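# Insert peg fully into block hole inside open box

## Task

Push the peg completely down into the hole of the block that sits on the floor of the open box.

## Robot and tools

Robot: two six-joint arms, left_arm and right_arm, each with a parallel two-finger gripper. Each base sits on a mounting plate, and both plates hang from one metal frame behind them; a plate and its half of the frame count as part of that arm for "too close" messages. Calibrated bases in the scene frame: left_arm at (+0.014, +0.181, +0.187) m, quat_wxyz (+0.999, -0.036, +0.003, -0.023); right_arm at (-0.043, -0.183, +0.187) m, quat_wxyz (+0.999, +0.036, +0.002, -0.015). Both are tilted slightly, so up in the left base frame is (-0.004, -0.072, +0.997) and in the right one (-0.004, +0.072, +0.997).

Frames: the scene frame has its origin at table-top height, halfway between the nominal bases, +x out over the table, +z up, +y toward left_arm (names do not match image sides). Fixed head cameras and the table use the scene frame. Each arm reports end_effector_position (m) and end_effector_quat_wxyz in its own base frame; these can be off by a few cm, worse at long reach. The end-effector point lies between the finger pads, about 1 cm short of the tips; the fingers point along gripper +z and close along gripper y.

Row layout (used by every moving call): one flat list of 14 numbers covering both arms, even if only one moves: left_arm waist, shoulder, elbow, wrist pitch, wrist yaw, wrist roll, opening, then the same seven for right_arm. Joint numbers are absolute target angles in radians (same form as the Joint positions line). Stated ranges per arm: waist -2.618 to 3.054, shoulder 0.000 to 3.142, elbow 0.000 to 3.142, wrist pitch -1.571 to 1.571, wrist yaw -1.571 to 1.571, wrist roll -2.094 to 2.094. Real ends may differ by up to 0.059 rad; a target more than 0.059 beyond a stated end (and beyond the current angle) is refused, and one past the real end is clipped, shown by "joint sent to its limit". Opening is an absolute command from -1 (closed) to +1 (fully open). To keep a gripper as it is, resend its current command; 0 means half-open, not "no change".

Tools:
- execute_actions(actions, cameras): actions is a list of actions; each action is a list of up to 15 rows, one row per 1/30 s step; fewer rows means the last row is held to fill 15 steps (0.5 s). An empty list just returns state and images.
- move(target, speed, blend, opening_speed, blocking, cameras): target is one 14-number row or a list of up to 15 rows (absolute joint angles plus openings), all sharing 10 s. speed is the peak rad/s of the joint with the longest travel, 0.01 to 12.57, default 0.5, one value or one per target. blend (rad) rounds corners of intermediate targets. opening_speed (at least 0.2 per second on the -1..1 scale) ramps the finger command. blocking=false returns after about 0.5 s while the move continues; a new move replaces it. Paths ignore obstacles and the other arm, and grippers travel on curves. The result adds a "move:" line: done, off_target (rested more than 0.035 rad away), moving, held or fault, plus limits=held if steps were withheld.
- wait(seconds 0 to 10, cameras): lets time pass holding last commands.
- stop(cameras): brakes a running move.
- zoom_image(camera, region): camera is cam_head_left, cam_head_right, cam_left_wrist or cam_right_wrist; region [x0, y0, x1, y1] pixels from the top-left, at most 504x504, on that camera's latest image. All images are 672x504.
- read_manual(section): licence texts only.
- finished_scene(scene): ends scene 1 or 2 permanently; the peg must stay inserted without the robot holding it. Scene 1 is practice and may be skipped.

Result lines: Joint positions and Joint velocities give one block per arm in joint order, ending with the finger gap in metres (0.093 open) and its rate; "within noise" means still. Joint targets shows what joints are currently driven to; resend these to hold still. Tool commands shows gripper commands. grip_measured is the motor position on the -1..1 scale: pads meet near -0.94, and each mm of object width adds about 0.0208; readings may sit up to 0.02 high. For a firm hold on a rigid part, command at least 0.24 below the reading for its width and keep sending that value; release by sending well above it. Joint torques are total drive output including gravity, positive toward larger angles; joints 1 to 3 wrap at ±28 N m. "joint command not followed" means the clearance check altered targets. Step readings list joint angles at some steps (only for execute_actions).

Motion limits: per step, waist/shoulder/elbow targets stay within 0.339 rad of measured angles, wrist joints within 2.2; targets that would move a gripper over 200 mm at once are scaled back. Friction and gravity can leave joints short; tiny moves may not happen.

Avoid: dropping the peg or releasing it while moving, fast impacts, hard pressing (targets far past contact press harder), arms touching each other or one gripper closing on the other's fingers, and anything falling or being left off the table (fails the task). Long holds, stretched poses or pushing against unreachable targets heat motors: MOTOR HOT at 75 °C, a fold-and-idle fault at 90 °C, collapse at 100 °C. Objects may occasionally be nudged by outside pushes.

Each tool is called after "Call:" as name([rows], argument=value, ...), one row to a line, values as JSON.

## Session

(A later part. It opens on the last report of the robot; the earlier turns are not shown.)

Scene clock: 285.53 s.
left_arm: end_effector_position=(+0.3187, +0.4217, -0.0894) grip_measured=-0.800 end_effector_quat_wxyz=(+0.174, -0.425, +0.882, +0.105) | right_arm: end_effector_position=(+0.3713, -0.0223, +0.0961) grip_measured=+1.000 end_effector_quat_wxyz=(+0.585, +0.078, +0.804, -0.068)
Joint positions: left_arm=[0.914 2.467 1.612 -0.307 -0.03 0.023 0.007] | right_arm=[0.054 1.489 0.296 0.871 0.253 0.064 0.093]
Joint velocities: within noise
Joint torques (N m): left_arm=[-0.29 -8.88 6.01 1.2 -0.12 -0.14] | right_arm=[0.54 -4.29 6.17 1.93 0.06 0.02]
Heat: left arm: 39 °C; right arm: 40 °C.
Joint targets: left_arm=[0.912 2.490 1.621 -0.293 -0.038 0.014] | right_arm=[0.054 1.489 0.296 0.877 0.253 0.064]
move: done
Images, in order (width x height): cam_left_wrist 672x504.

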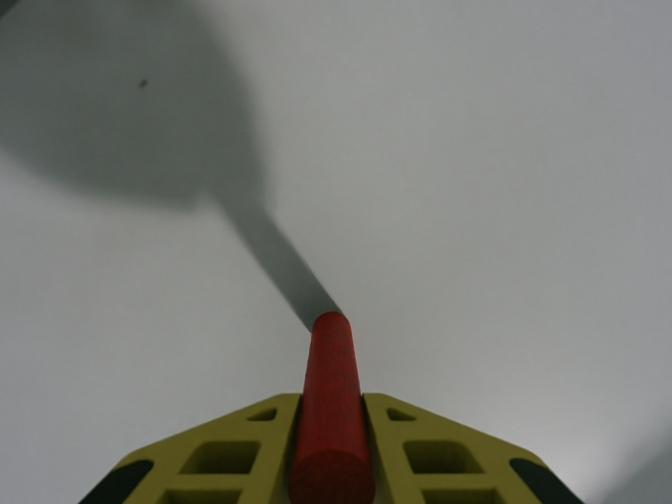

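Call:
move([
  [0.914,2.358,1.64,-0.442,-0.038,0.014,-0.9,0.054,1.489,0.296,0.877,0.253,0.064,1],
  [0.914,1.668,0.883,-0.411,-0.045,0.02,-0.9,0.054,1.489,0.296,0.877,0.253,0.064,1],
  [0.305,1.668,0.883,-0.411,-0.058,0.03,-0.9,0.054,1.489,0.296,0.877,0.253,0.064,1],
], speed=[0.4,1,1], blend=[0.05,0.1,0])

Call:
zoom_image(camera="cam_head_right", region=[180, 220, 300, 350])

Scene clock: 296.67 s.
left_arm: end_effector_position=(+0.3299, +0.1125, +0.0119) grip_measured=-0.815 end_effector_quat_wxyz=(+0.164, -0.142, +0.975, +0.052) | right_arm: end_effector_position=(+0.3713, -0.0223, +0.0961) grip_measured=+1.000 end_effector_quat_wxyz=(+0.585, +0.078, +0.804, -0.068)
Joint positions: left_arm=[0.305 1.7 0.894 -0.421 -0.05 0.023 0.006] | right_arm=[0.054 1.489 0.296 0.871 0.253 0.064 0.093]
Joint velocities: within noise
Joint torques (N m): left_arm=[-0.06 -8.31 4.45 1.1 -0.11 0.02] | right_arm=[0.51 -4.41 6.13 1.95 0.02 0.06]
Heat: left arm: 40 °C; right arm: 40 °C.
Joint targets: left_arm=[0.305 1.668 0.883 -0.411 -0.058 0.030] | right_arm=[0.054 1.489 0.296 0.877 0.253 0.064]
move: done

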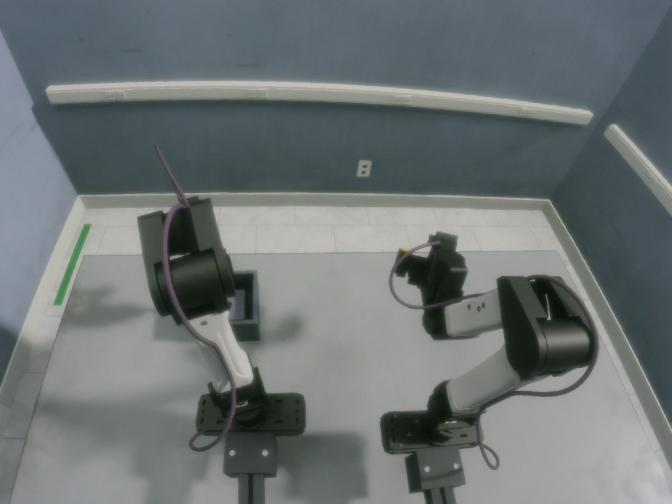

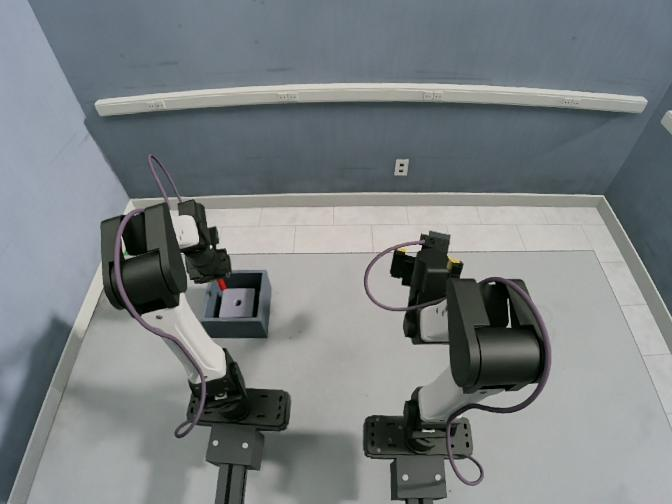

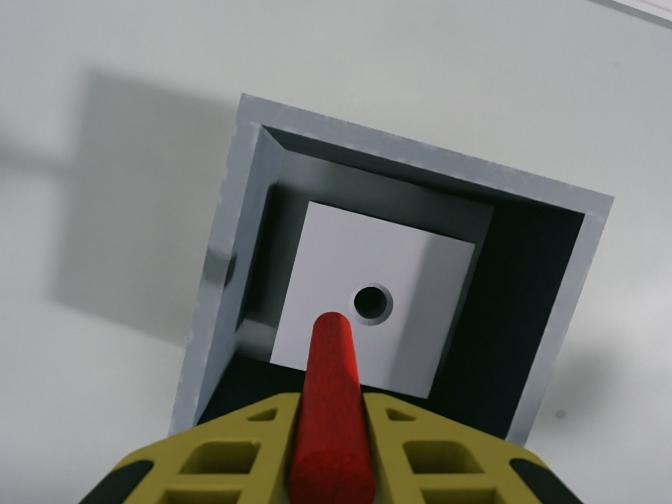

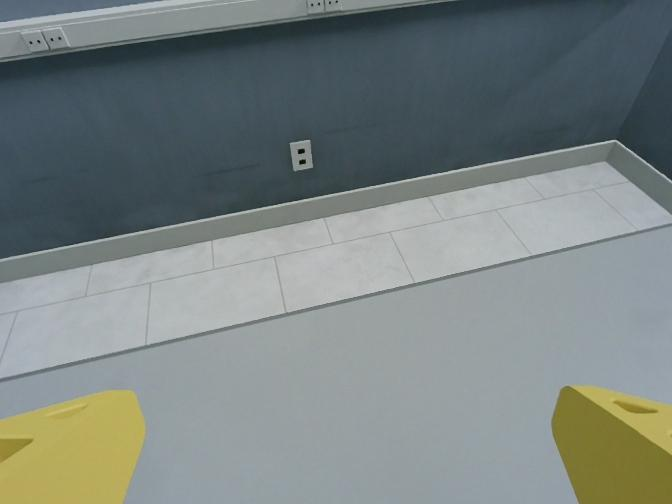

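Scaled by 3.877.

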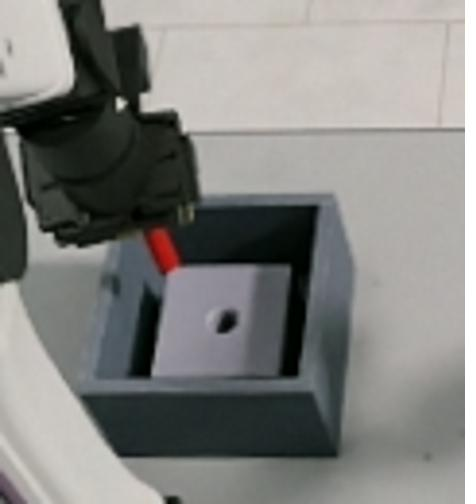

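Call:
move([
  [0.265,1.68,0.885,-0.4,-0.058,0.03,-0.9,0.054,1.489,0.296,0.877,0.253,0.064,1],
  [0.265,1.845,0.76,-0.12,-0.058,0.03,-0.9,0.054,1.489,0.296,0.877,0.253,0.064,1],
], speed=0.4, cameras=["cam_head_right","cam_left_wrist"])

Call:
zoom_image(camera="cam_left_wrist", region=[210, 200, 460, 504])

Scene clock: 310.43 s.
left_arm: end_effector_position=(+0.3320, +0.1004, -0.0425) grip_measured=-0.815 end_effector_quat_wxyz=(+0.178, -0.125, +0.975, +0.052) | right_arm: end_effector_position=(+0.3713, -0.0223, +0.0961) grip_measured=+1.000 end_effector_quat_wxyz=(+0.585, +0.078, +0.804, -0.068)
Joint positions: left_arm=[0.269 1.832 0.767 -0.136 -0.052 0.023 0.006] | right_arm=[0.054 1.489 0.296 0.871 0.253 0.064 0.093]
Joint velocities: within noise
Joint torques (N m): left_arm=[-0.42 -4.83 3.95 1.24 -0.1 0.01] | right_arm=[0.43 -4.31 6.26 1.94 0.05 0.08]
Heat: left arm: 40 °C; right arm: 40 °C.
Joint targets: left_arm=[0.265 1.845 0.760 -0.120 -0.058 0.030] | right_arm=[0.054 1.489 0.296 0.877 0.253 0.064]
move: done
Images, in order (width x height): cam_head_right 672x504, cam_left_wrist 672x504.

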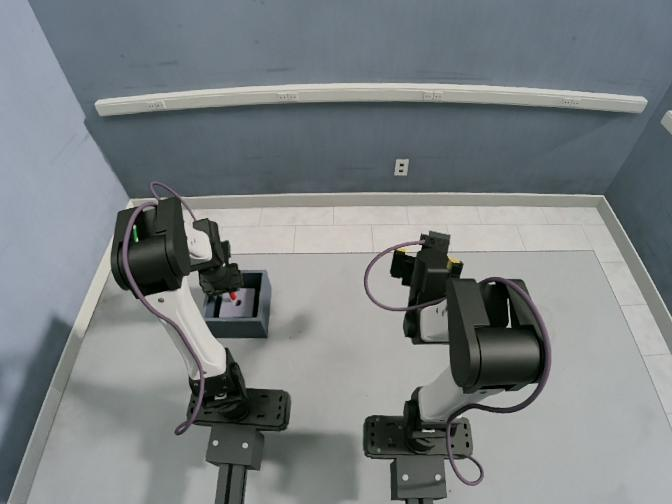

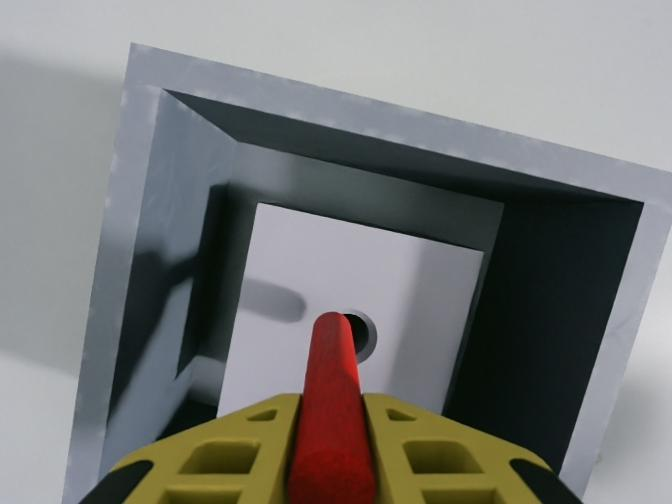

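Scaled by 1.658.

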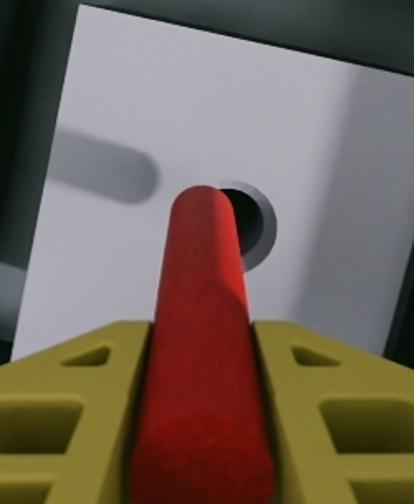

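Call:
move([
  [0.243,1.765,0.776,-0.212,-0.058,0.03,-0.9,0.054,1.489,0.296,0.877,0.253,0.064,1],
  [0.243,1.824,0.731,-0.112,-0.058,0.03,-0.9,0.054,1.489,0.296,0.877,0.253,0.064,1],
], speed=0.3, cameras=["cam_head_right","cam_left_wrist"])

Call:
zoom_image(camera="cam_left_wrist", region=[210, 200, 460, 504])

Call:
zoom_image(camera="cam_head_right", region=[200, 260, 280, 345])

Scene clock: 334.23 s.
left_arm: end_effector_position=(+0.3282, +0.0928, -0.0414) grip_measured=-0.815 end_effector_quat_wxyz=(+0.180, -0.116, +0.975, +0.050) | right_arm: end_effector_position=(+0.3713, -0.0223, +0.0961) grip_measured=+1.000 end_effector_quat_wxyz=(+0.585, +0.078, +0.804, -0.068)
Joint positions: left_arm=[0.25 1.809 0.74 -0.128 -0.052 0.023 0.006] | right_arm=[0.054 1.489 0.296 0.871 0.253 0.064 0.093]
Joint velocities: within noise
Joint torques (N m): left_arm=[-0.68 -4.42 3.84 1.23 -0.08 0.02] | right_arm=[0.54 -4.38 6.24 1.92 0.08 0.04]
Heat: left arm: 38 °C; right arm: 41 °C.
Joint targets: left_arm=[0.243 1.824 0.731 -0.112 -0.058 0.030] | right_arm=[0.054 1.489 0.296 0.877 0.253 0.064]
move: done
Images, in order (width x height): cam_head_right 672x504, cam_left_wrist 672x504.

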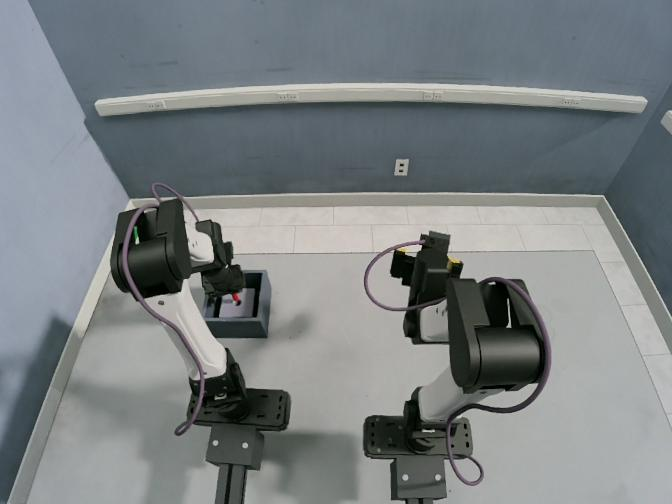

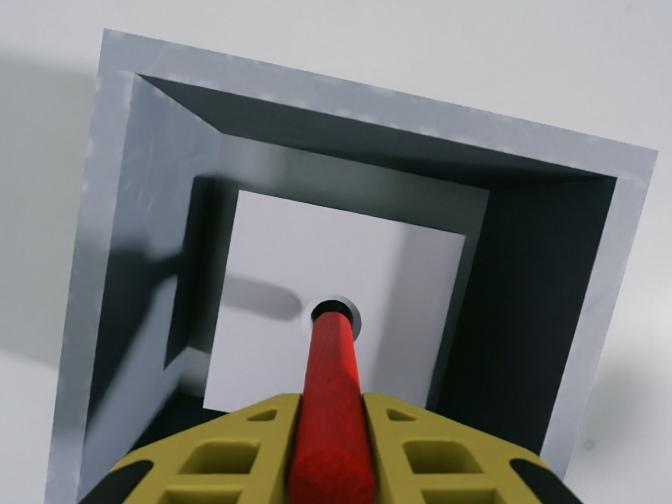

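Scaled by 1.658.

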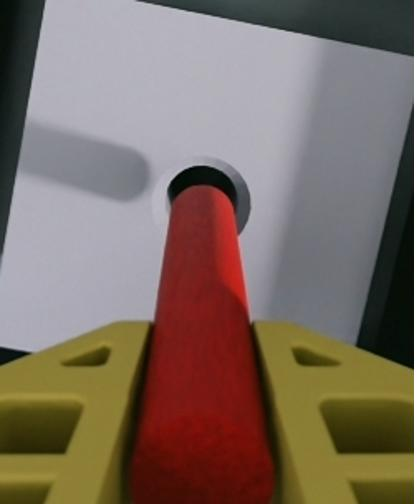

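Scaled by 5.929.

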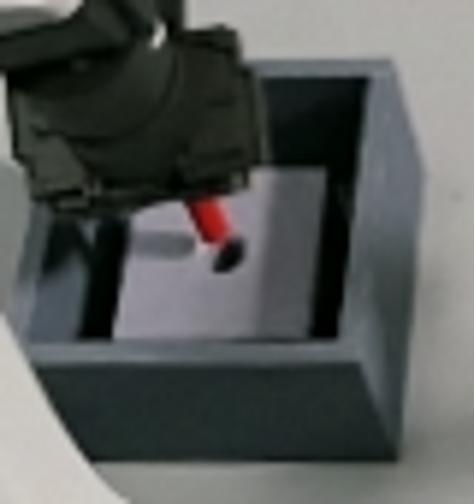

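Call:
move(target=[0.243,1.86,0.72,-0.065,-0.058,0.03,-0.9,0.054,1.489,0.296,0.877,0.253,0.064,1], speed=0.2, cameras=["cam_left_wrist"])

Call:
zoom_image(camera="cam_left_wrist", region=[210, 200, 460, 504])

Scene clock: 346.23 s.
left_arm: end_effector_position=(+0.3284, +0.0928, -0.0516) grip_measured=-0.815 end_effector_quat_wxyz=(+0.180, -0.116, +0.975, +0.050) | right_arm: end_effector_position=(+0.3713, -0.0223, +0.0961) grip_measured=+1.000 end_effector_quat_wxyz=(+0.585, +0.078, +0.804, -0.068)
Joint positions: left_arm=[0.25 1.845 0.728 -0.081 -0.052 0.023 0.006] | right_arm=[0.054 1.489 0.296 0.871 0.253 0.064 0.093]
Joint velocities: within noise
Joint torques (N m): left_arm=[-0.72 -4.51 3.6 1.23 -0.09 0.03] | right_arm=[0.5 -4.41 6.17 1.94 0.06 0.05]
Heat: left arm: 37 °C; right arm: 41 °C.
Joint targets: left_arm=[0.243 1.860 0.720 -0.065 -0.058 0.030] | right_arm=[0.054 1.489 0.296 0.877 0.253 0.064]
move: done
Images, in order (width x height): cam_left_wrist 672x504.

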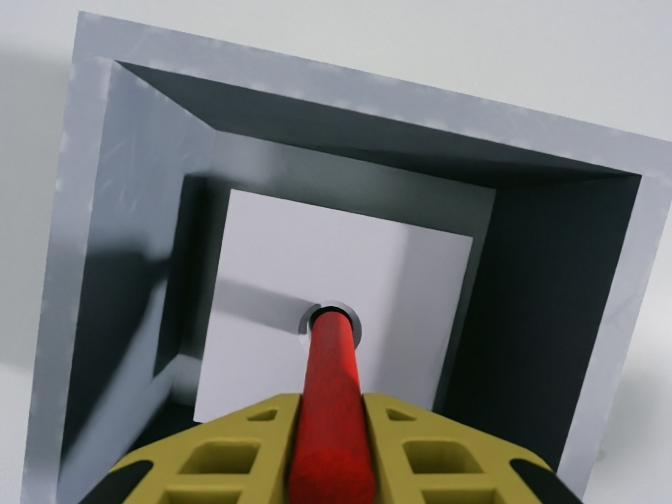

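Scaled by 1.658.

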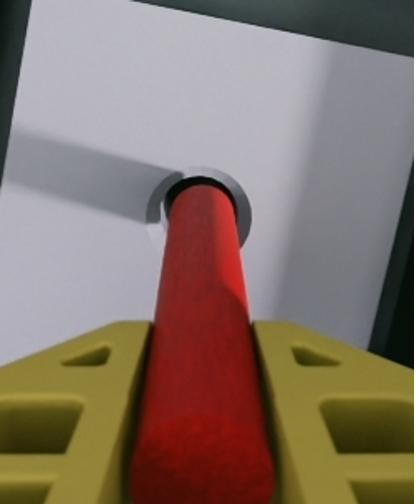

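Call:
move([
  [0.26,1.86,0.72,-0.065,-0.058,0.03,-0.9,0.054,1.489,0.296,0.877,0.253,0.064,1],
  [0.26,1.878,0.714,-0.041,-0.058,0.03,-0.9,0.054,1.489,0.296,0.877,0.253,0.064,1],
], speed=0.2, cameras=["cam_left_wrist"])

Call:
zoom_image(camera="cam_left_wrist", region=[210, 200, 460, 504])

Scene clock: 352.43 s.
left_arm: end_effector_position=(+0.3283, +0.0937, -0.0565) grip_measured=-0.815 end_effector_quat_wxyz=(+0.181, -0.117, +0.975, +0.051) | right_arm: end_effector_position=(+0.3713, -0.0223, +0.0961) grip_measured=+1.000 end_effector_quat_wxyz=(+0.585, +0.078, +0.804, -0.068)
Joint positions: left_arm=[0.253 1.862 0.723 -0.057 -0.052 0.023 0.006] | right_arm=[0.054 1.489 0.296 0.871 0.253 0.064 0.093]
Joint velocities: within noise
Joint torques (N m): left_arm=[0.42 -4.52 3.47 1.24 -0.09 0.02] | right_arm=[0.53 -4.36 6.16 1.92 0.05 0.05]
Heat: left arm: 37 °C; right arm: 41 °C.
Joint targets: left_arm=[0.260 1.878 0.714 -0.041 -0.058 0.030] | right_arm=[0.054 1.489 0.296 0.877 0.253 0.064]
move: done
Images, in order (width x height): cam_left_wrist 672x504.

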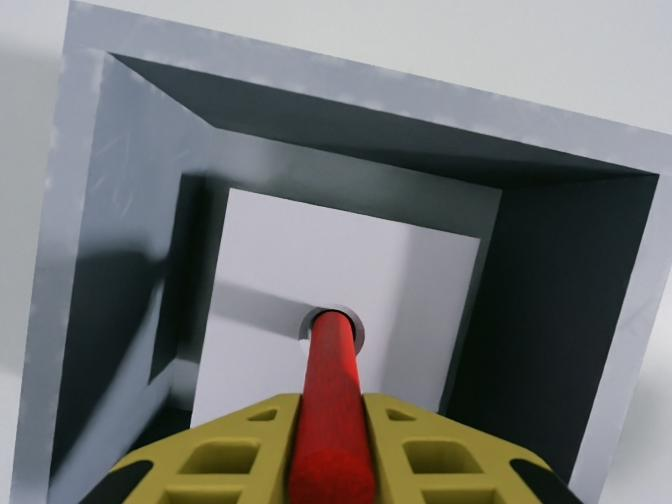

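Scaled by 1.658.

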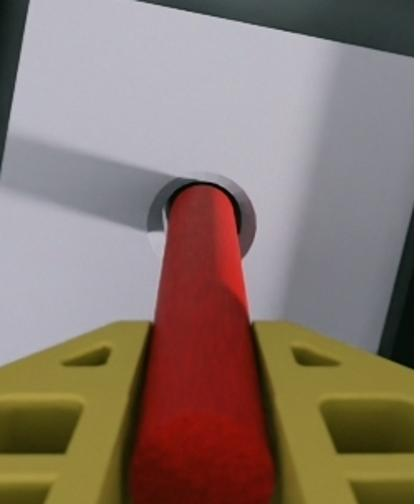

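Call:
move(target=[0.262,1.906,0.705,-0.004,-0.058,0.03,-0.9,0.054,1.489,0.296,0.877,0.253,0.064,1], speed=0.15, cameras=["cam_left_wrist"])

Call:
zoom_image(camera="cam_left_wrist", region=[210, 200, 460, 504])

Scene clock: 356.47 s.
left_arm: end_effector_position=(+0.3278, +0.0936, -0.0645) grip_measured=-0.815 end_effector_quat_wxyz=(+0.180, -0.117, +0.975, +0.051) | right_arm: end_effector_position=(+0.3713, -0.0223, +0.0961) grip_measured=+1.000 end_effector_quat_wxyz=(+0.585, +0.078, +0.804, -0.068)
Joint positions: left_arm=[0.253 1.89 0.714 -0.02 -0.052 0.023 0.006] | right_arm=[0.054 1.489 0.296 0.871 0.253 0.064 0.093]
Joint velocities: within noise
Joint torques (N m): left_arm=[0.61 -4.56 3.28 1.2 -0.1 0.02] | right_arm=[0.46 -4.26 6.22 1.92 0.09 0.05]
Heat: left arm: 36 °C; right arm: 41 °C.
Joint targets: left_arm=[0.262 1.906 0.705 -0.004 -0.058 0.030] | right_arm=[0.054 1.489 0.296 0.877 0.253 0.064]
move: done
Images, in order (width x height): cam_left_wrist 672x504.

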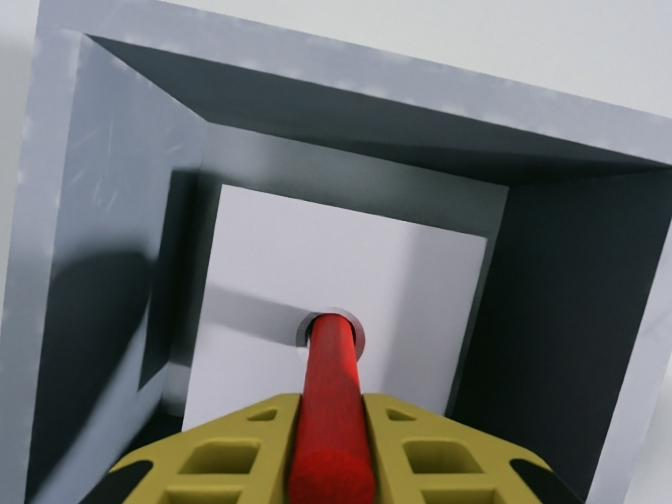

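Scaled by 1.658.

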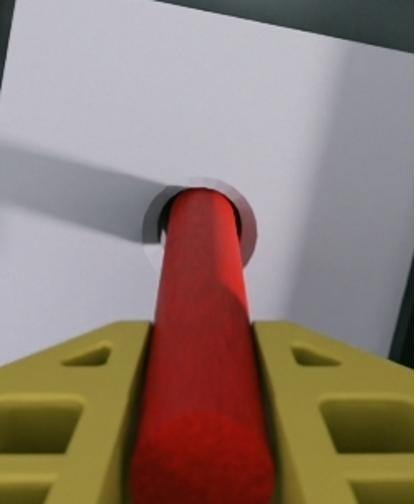

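Call:
move(target=[0.265,1.934,0.696,0.033,-0.058,0.03,-0.9,0.054,1.489,0.296,0.877,0.253,0.064,1], speed=0.15, cameras=["cam_left_wrist"])

Call:
zoom_image(camera="cam_left_wrist", region=[210, 200, 460, 504])

Scene clock: 361.63 s.
left_arm: end_effector_position=(+0.3267, +0.0949, -0.0723) grip_measured=-0.815 end_effector_quat_wxyz=(+0.180, -0.120, +0.975, +0.051) | right_arm: end_effector_position=(+0.3713, -0.0223, +0.0961) grip_measured=+1.000 end_effector_quat_wxyz=(+0.585, +0.078, +0.804, -0.068)
Joint positions: left_arm=[0.257 1.918 0.704 0.017 -0.052 0.023 0.006] | right_arm=[0.054 1.489 0.296 0.871 0.253 0.064 0.093]
Joint velocities: within noise
Joint torques (N m): left_arm=[0.47 -4.63 3.17 1.21 -0.1 0.01] | right_arm=[0.42 -4.31 6.28 1.94 0.08 0.03]
Heat: left arm: 36 °C; right arm: 41 °C.
Joint targets: left_arm=[0.265 1.934 0.696 0.033 -0.058 0.030] | right_arm=[0.054 1.489 0.296 0.877 0.253 0.064]
move: done
Images, in order (width x height): cam_left_wrist 672x504.

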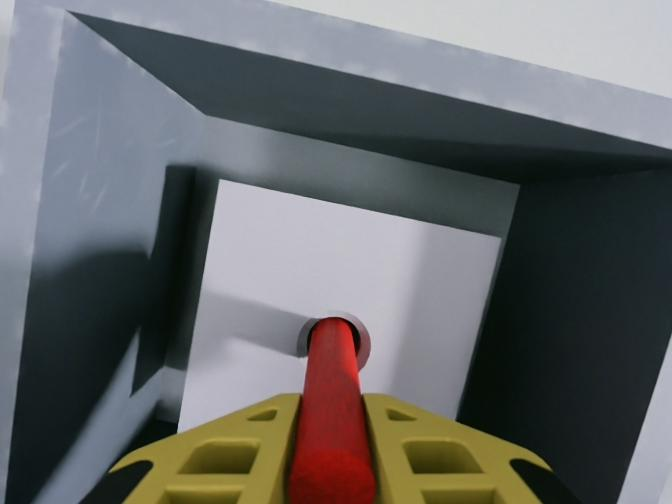

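Scaled by 1.658.

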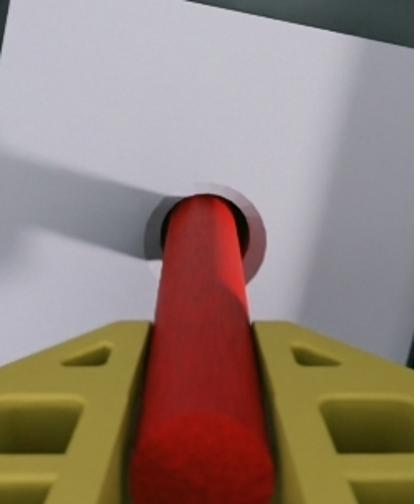

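Call:
move(target=[0.265,1.9645,0.679,0.082,-0.058,0.03,-0.9,0.054,1.489,0.296,0.877,0.253,0.064,1], speed=0.15, cameras=["cam_left_wrist"])

Call:
zoom_image(camera="cam_left_wrist", region=[210, 200, 460, 504])

Scene clock: 367.13 s.
left_arm: end_effector_position=(+0.3249, +0.0945, -0.0812) grip_measured=-0.815 end_effector_quat_wxyz=(+0.182, -0.120, +0.975, +0.051) | right_arm: end_effector_position=(+0.3713, -0.0223, +0.0961) grip_measured=+1.000 end_effector_quat_wxyz=(+0.585, +0.078, +0.804, -0.068)
Joint positions: left_arm=[0.257 1.948 0.688 0.065 -0.052 0.023 0.006] | right_arm=[0.054 1.489 0.296 0.871 0.253 0.064 0.093]
Joint velocities: within noise
Joint torques (N m): left_arm=[0.47 -4.63 2.85 1.22 -0.09 0.02] | right_arm=[0.46 -4.31 6.23 1.93 0.05 0.05]
Heat: left arm: 36 °C; right arm: 41 °C.
Joint targets: left_arm=[0.265 1.965 0.679 0.082 -0.058 0.030] | right_arm=[0.054 1.489 0.296 0.877 0.253 0.064]
move: done
Images, in order (width x height): cam_left_wrist 672x504.

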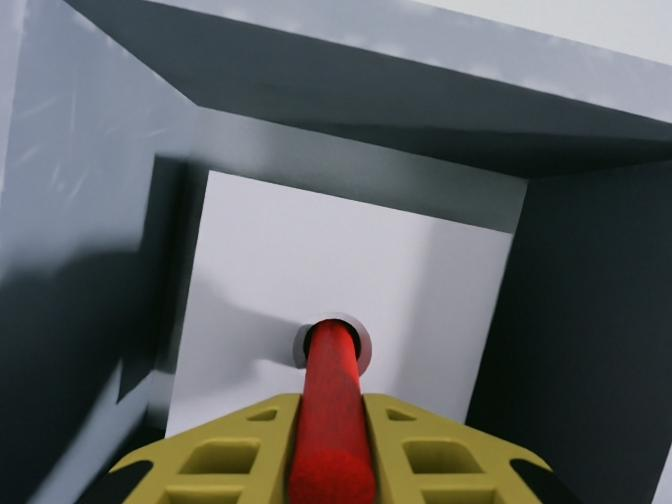

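Scaled by 1.658.

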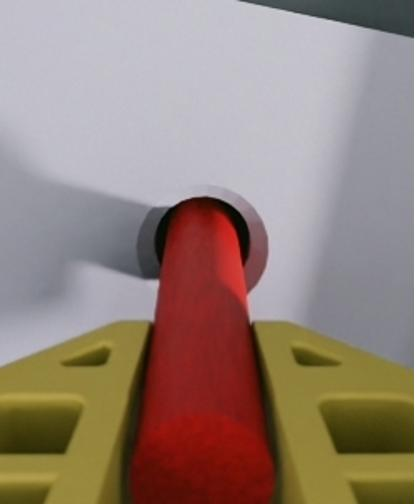

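Call:
move(target=[0.265,1.999,0.666,0.13,-0.058,0.03,-0.9,0.054,1.489,0.296,0.877,0.253,0.064,1], speed=0.15, cameras=["cam_left_wrist","cam_head_right"])

Call:
zoom_image(camera="cam_left_wrist", region=[210, 200, 460, 504])

Scene clock: 371.23 s.
left_arm: end_effector_position=(+0.3247, +0.0944, -0.0898) grip_measured=-0.815 end_effector_quat_wxyz=(+0.185, -0.120, +0.974, +0.052) | right_arm: end_effector_position=(+0.3713, -0.0223, +0.0961) grip_measured=+1.000 end_effector_quat_wxyz=(+0.585, +0.078, +0.804, -0.068)
Joint positions: left_arm=[0.257 1.982 0.676 0.118 -0.052 0.023 0.006] | right_arm=[0.054 1.489 0.296 0.871 0.253 0.064 0.093]
Joint velocities: within noise
Joint torques (N m): left_arm=[0.47 -4.64 2.62 1.19 -0.09 0] | right_arm=[0.36 -4.27 6.34 1.94 0.05 0.06]
Heat: left arm: 36 °C; right arm: 41 °C.
Joint targets: left_arm=[0.265 1.999 0.666 0.130 -0.058 0.030] | right_arm=[0.054 1.489 0.296 0.877 0.253 0.064]
move: done
Images, in order (width x height): cam_head_right 672x504, cam_left_wrist 672x504.

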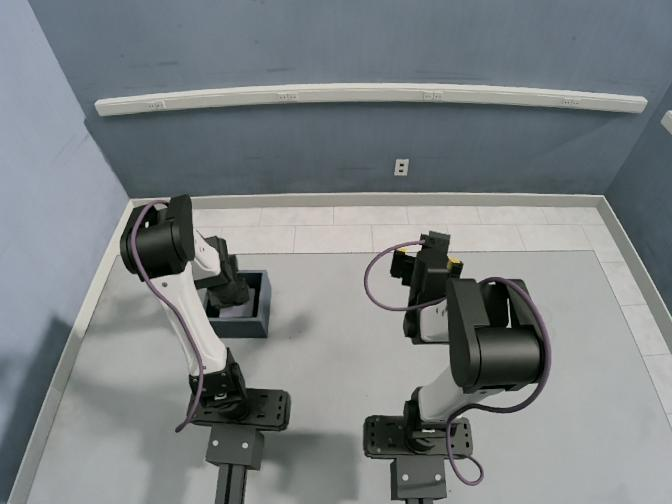

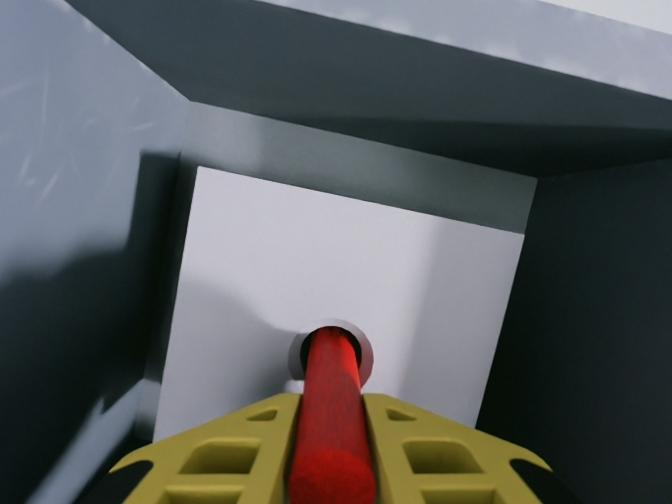

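Scaled by 1.658.

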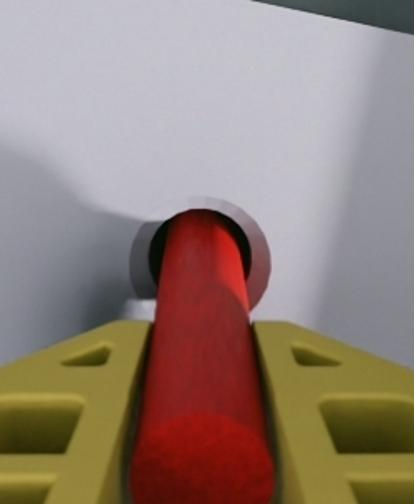

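Call:
move(target=[0.265,2.032,0.654,0.178,-0.058,0.03,-0.9,0.054,1.489,0.296,0.877,0.253,0.064,1], speed=0.12, cameras=["cam_left_wrist","cam_head_right"])

Call:
zoom_image(camera="cam_left_wrist", region=[210, 200, 460, 504])

Scene clock: 376.03 s.
left_arm: end_effector_position=(+0.3246, +0.0944, -0.0977) grip_measured=-0.815 end_effector_quat_wxyz=(+0.189, -0.120, +0.973, +0.052) | right_arm: end_effector_position=(+0.3713, -0.0223, +0.0961) grip_measured=+1.000 end_effector_quat_wxyz=(+0.585, +0.078, +0.804, -0.068)
Joint positions: left_arm=[0.257 2.014 0.664 0.17 -0.052 0.023 0.006] | right_arm=[0.054 1.489 0.296 0.871 0.253 0.064 0.093]
Joint velocities: within noise
Joint torques (N m): left_arm=[0.44 -4.64 2.32 1.16 -0.08 0.01] | right_arm=[0.43 -4.37 6.2 1.94 0.05 0.02]
Heat: left arm: 36 °C; right arm: 41 °C.
Joint targets: left_arm=[0.265 2.032 0.654 0.178 -0.058 0.030] | right_arm=[0.054 1.489 0.296 0.877 0.253 0.064]
move: done
Images, in order (width x height): cam_head_right 672x504, cam_left_wrist 672x504.

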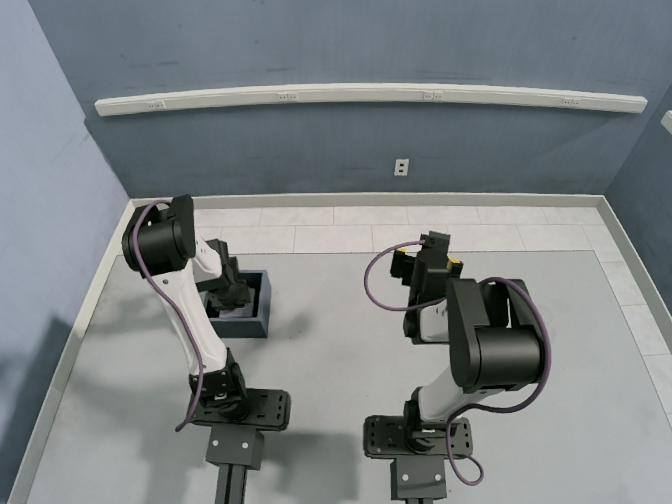

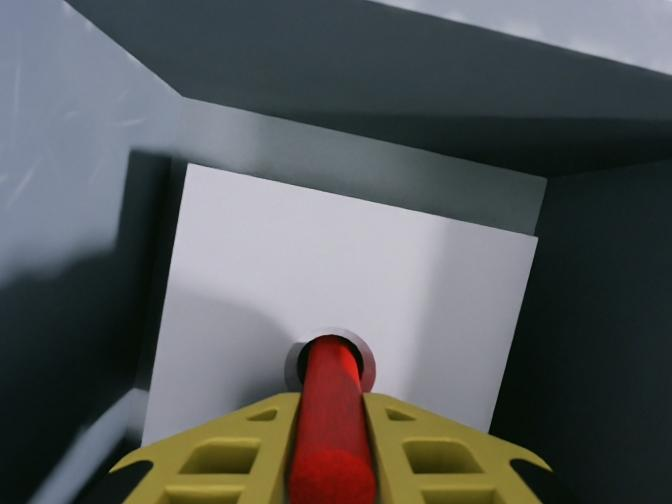

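Scaled by 1.658.

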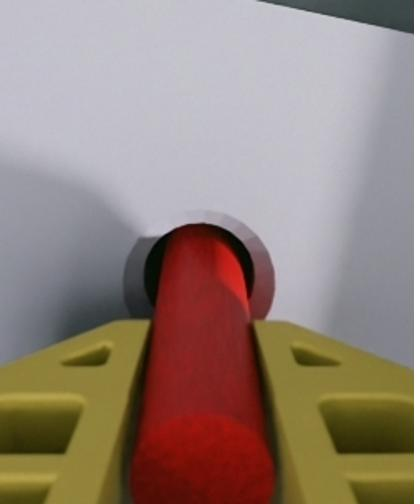

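Call:
move(target=[0.265,2.064,0.643,0.225,-0.058,0.03,-0.9,0.054,1.489,0.296,0.877,0.253,0.064,1], speed=0.12, cameras=["cam_left_wrist"])

Call:
zoom_image(camera="cam_left_wrist", region=[210, 200, 460, 504])

Scene clock: 380.17 s.
left_arm: end_effector_position=(+0.3250, +0.0945, -0.1048) grip_measured=-0.815 end_effector_quat_wxyz=(+0.194, -0.120, +0.972, +0.053) | right_arm: end_effector_position=(+0.3713, -0.0223, +0.0961) grip_measured=+1.000 end_effector_quat_wxyz=(+0.585, +0.078, +0.804, -0.068)
Joint positions: left_arm=[0.257 2.045 0.654 0.222 -0.052 0.023 0.006] | right_arm=[0.054 1.489 0.296 0.871 0.253 0.064 0.093]
Joint velocities: within noise
Joint torques (N m): left_arm=[0.49 -4.59 2.1 1.14 -0.08 0.02] | right_arm=[0.49 -4.31 6.23 1.92 0.05 0.03]
Heat: left arm: 36 °C; right arm: 41 °C.
Joint targets: left_arm=[0.265 2.064 0.643 0.225 -0.058 0.030] | right_arm=[0.054 1.489 0.296 0.877 0.253 0.064]
move: done
Images, in order (width x height): cam_left_wrist 672x504.

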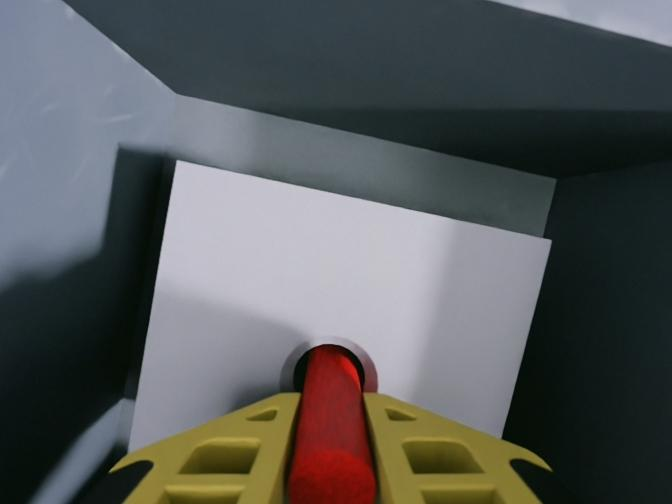

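Scaled by 1.658.

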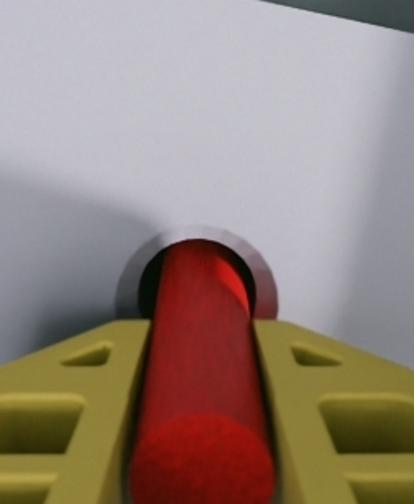

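Call:
move(target=[0.265,2.099,0.631,0.246,-0.058,0.03,-0.9,0.054,1.489,0.296,0.877,0.253,0.064,1], speed=0.12, cameras=["cam_left_wrist"])

Call:
zoom_image(camera="cam_left_wrist", region=[210, 200, 460, 504])

Scene clock: 385.13 s.
left_arm: end_effector_position=(+0.3244, +0.0944, -0.1078) grip_measured=-0.816 end_effector_quat_wxyz=(+0.198, -0.120, +0.971, +0.054) | right_arm: end_effector_position=(+0.3713, -0.0223, +0.0961) grip_measured=+1.000 end_effector_quat_wxyz=(+0.585, +0.078, +0.804, -0.068)
Joint positions: left_arm=[0.257 2.057 0.645 0.251 -0.052 0.023 0.006] | right_arm=[0.054 1.489 0.296 0.871 0.253 0.064 0.093]
Joint velocities: within noise
Joint torques (N m): left_arm=[0.47 -2.67 1.72 1.08 -0.09 0.02] | right_arm=[0.44 -4.44 6.16 1.9 0.04 0.07]
Heat: left arm: 36 °C; right arm: 41 °C.
Joint targets: left_arm=[0.265 2.099 0.631 0.246 -0.058 0.030] | right_arm=[0.054 1.489 0.296 0.877 0.253 0.064]
move: off_target (left_arm); left_arm: the shoulder is farthest, 0.042 rad from its target
Images, in order (width x height): cam_left_wrist 672x504.

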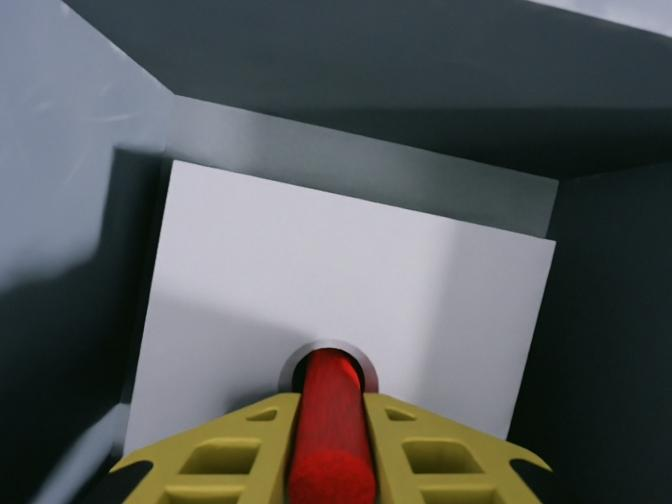

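Scaled by 1.658.

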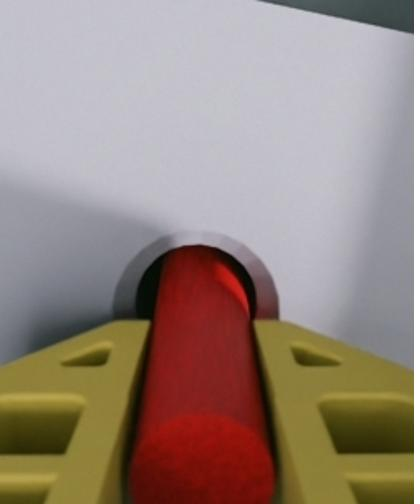

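Call:
move([
  [0.262,2.07,0.642,0.24,-0.058,0.03,-0.9,0.054,1.489,0.296,0.877,0.253,0.064,1],
  [0.262,2.07,0.642,0.24,-0.058,0.03,-0.2,0.054,1.489,0.296,0.877,0.253,0.064,1],
], speed=0.15, opening_speed=0.4, cameras=["cam_left_wrist"])

Call:
move([
  [0.262,1.906,0.705,0.0,-0.058,0.03,-0.2,0.054,1.489,0.296,0.877,0.253,0.064,1],
  [0.262,1.68,0.885,-0.4,-0.058,0.03,-0.2,0.054,1.489,0.296,0.877,0.253,0.064,1],
], speed=[0.35,0.6], blend=[0.05,0], cameras=["cam_head_right","cam_left_wrist"])

Call:
zoom_image(camera="cam_left_wrist", region=[210, 200, 460, 504])

Scene clock: 404.17 s.
left_arm: end_effector_position=(+0.3262, +0.0868, -0.1077) grip_measured=-0.203 end_effector_quat_wxyz=(+0.200, -0.113, +0.973, +0.036) | right_arm: end_effector_position=(+0.3713, -0.0223, +0.0961) grip_measured=+1.000 end_effector_quat_wxyz=(+0.585, +0.078, +0.804, -0.068)
Joint positions: left_arm=[0.251 2.056 0.645 0.248 -0.018 0.023 0.035] | right_arm=[0.054 1.489 0.296 0.871 0.253 0.064 0.093]
Joint velocities: within noise
Joint torques (N m): left_arm=[0.72 -4.96 2.71 1.02 -0.47 0.03] | right_arm=[0.66 -4.34 6.26 1.96 0.05 0.06]
Heat: left arm: 35 °C; right arm: 42 °C.
Joint targets: left_arm=[0.262 2.070 0.642 0.240 -0.058 0.030] | right_arm=[0.054 1.489 0.296 0.877 0.253 0.064]
move: off_target (left_arm); left_arm: the wrist yaw is farthest, 0.040 rad from its target
Images, in order (width x height): cam_left_wrist 672x504.

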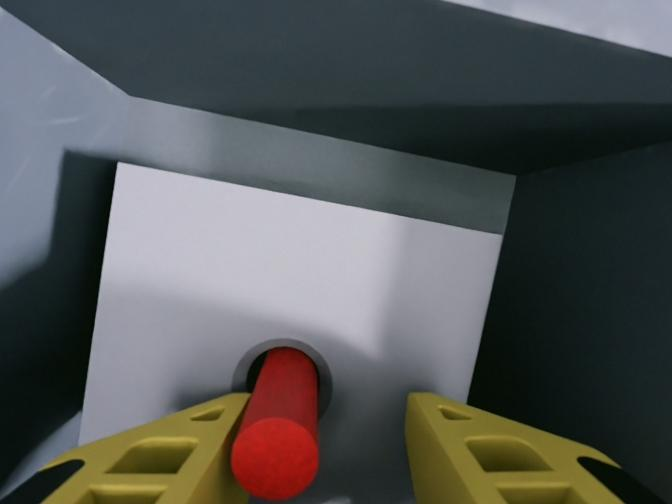

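Scene clock: 406.33 s.
left_arm: end_effector_position=(+0.3291, +0.0946, +0.0029) grip_measured=-0.202 end_effector_quat_wxyz=(+0.160, -0.118, +0.979, +0.047) | right_arm: end_effector_position=(+0.3713, -0.0223, +0.0961) grip_measured=+1.000 end_effector_quat_wxyz=(+0.585, +0.078, +0.804, -0.068)
Joint positions: left_arm=[0.256 1.707 0.863 -0.395 -0.048 0.023 0.036] | right_arm=[0.054 1.489 0.296 0.871 0.253 0.064 0.093]
Joint velocities: within noise
Joint torques (N m): left_arm=[0.28 -7.8 7.23 0.91 -0.13 0.02] | right_arm=[0.51 -4.36 6.28 1.95 0.08 0.06]
Heat: left arm: 35 °C; right arm: 42 °C.
Joint targets: left_arm=[0.262 1.680 0.885 -0.400 -0.058 0.030] | right_arm=[0.054 1.489 0.296 0.877 0.253 0.064]
move: done
Images, in order (width x height): cam_head_right 672x504, cam_left_wrist 672x504.

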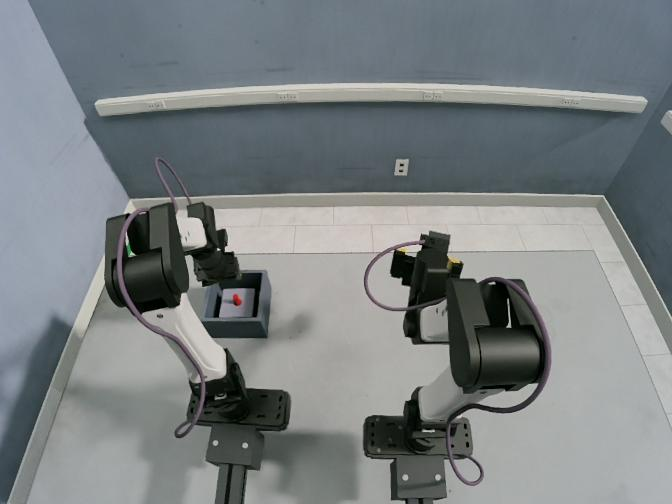

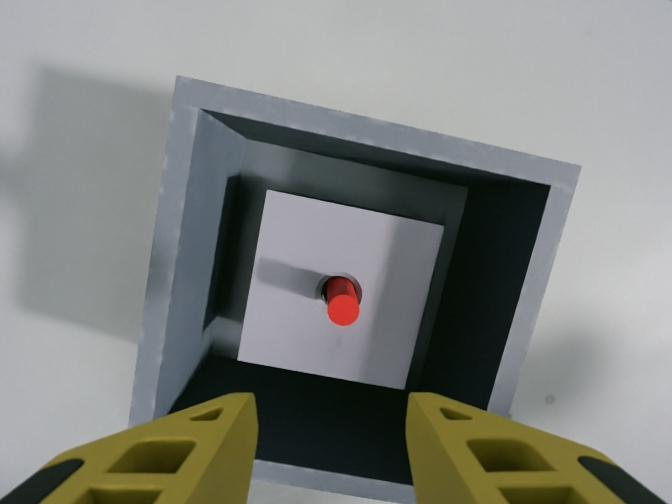

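Scaled by 1.658.

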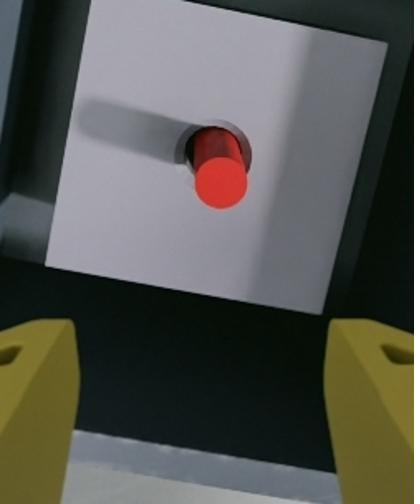

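Call:
finished_scene(scene=2)

The scene is finished: the task was done.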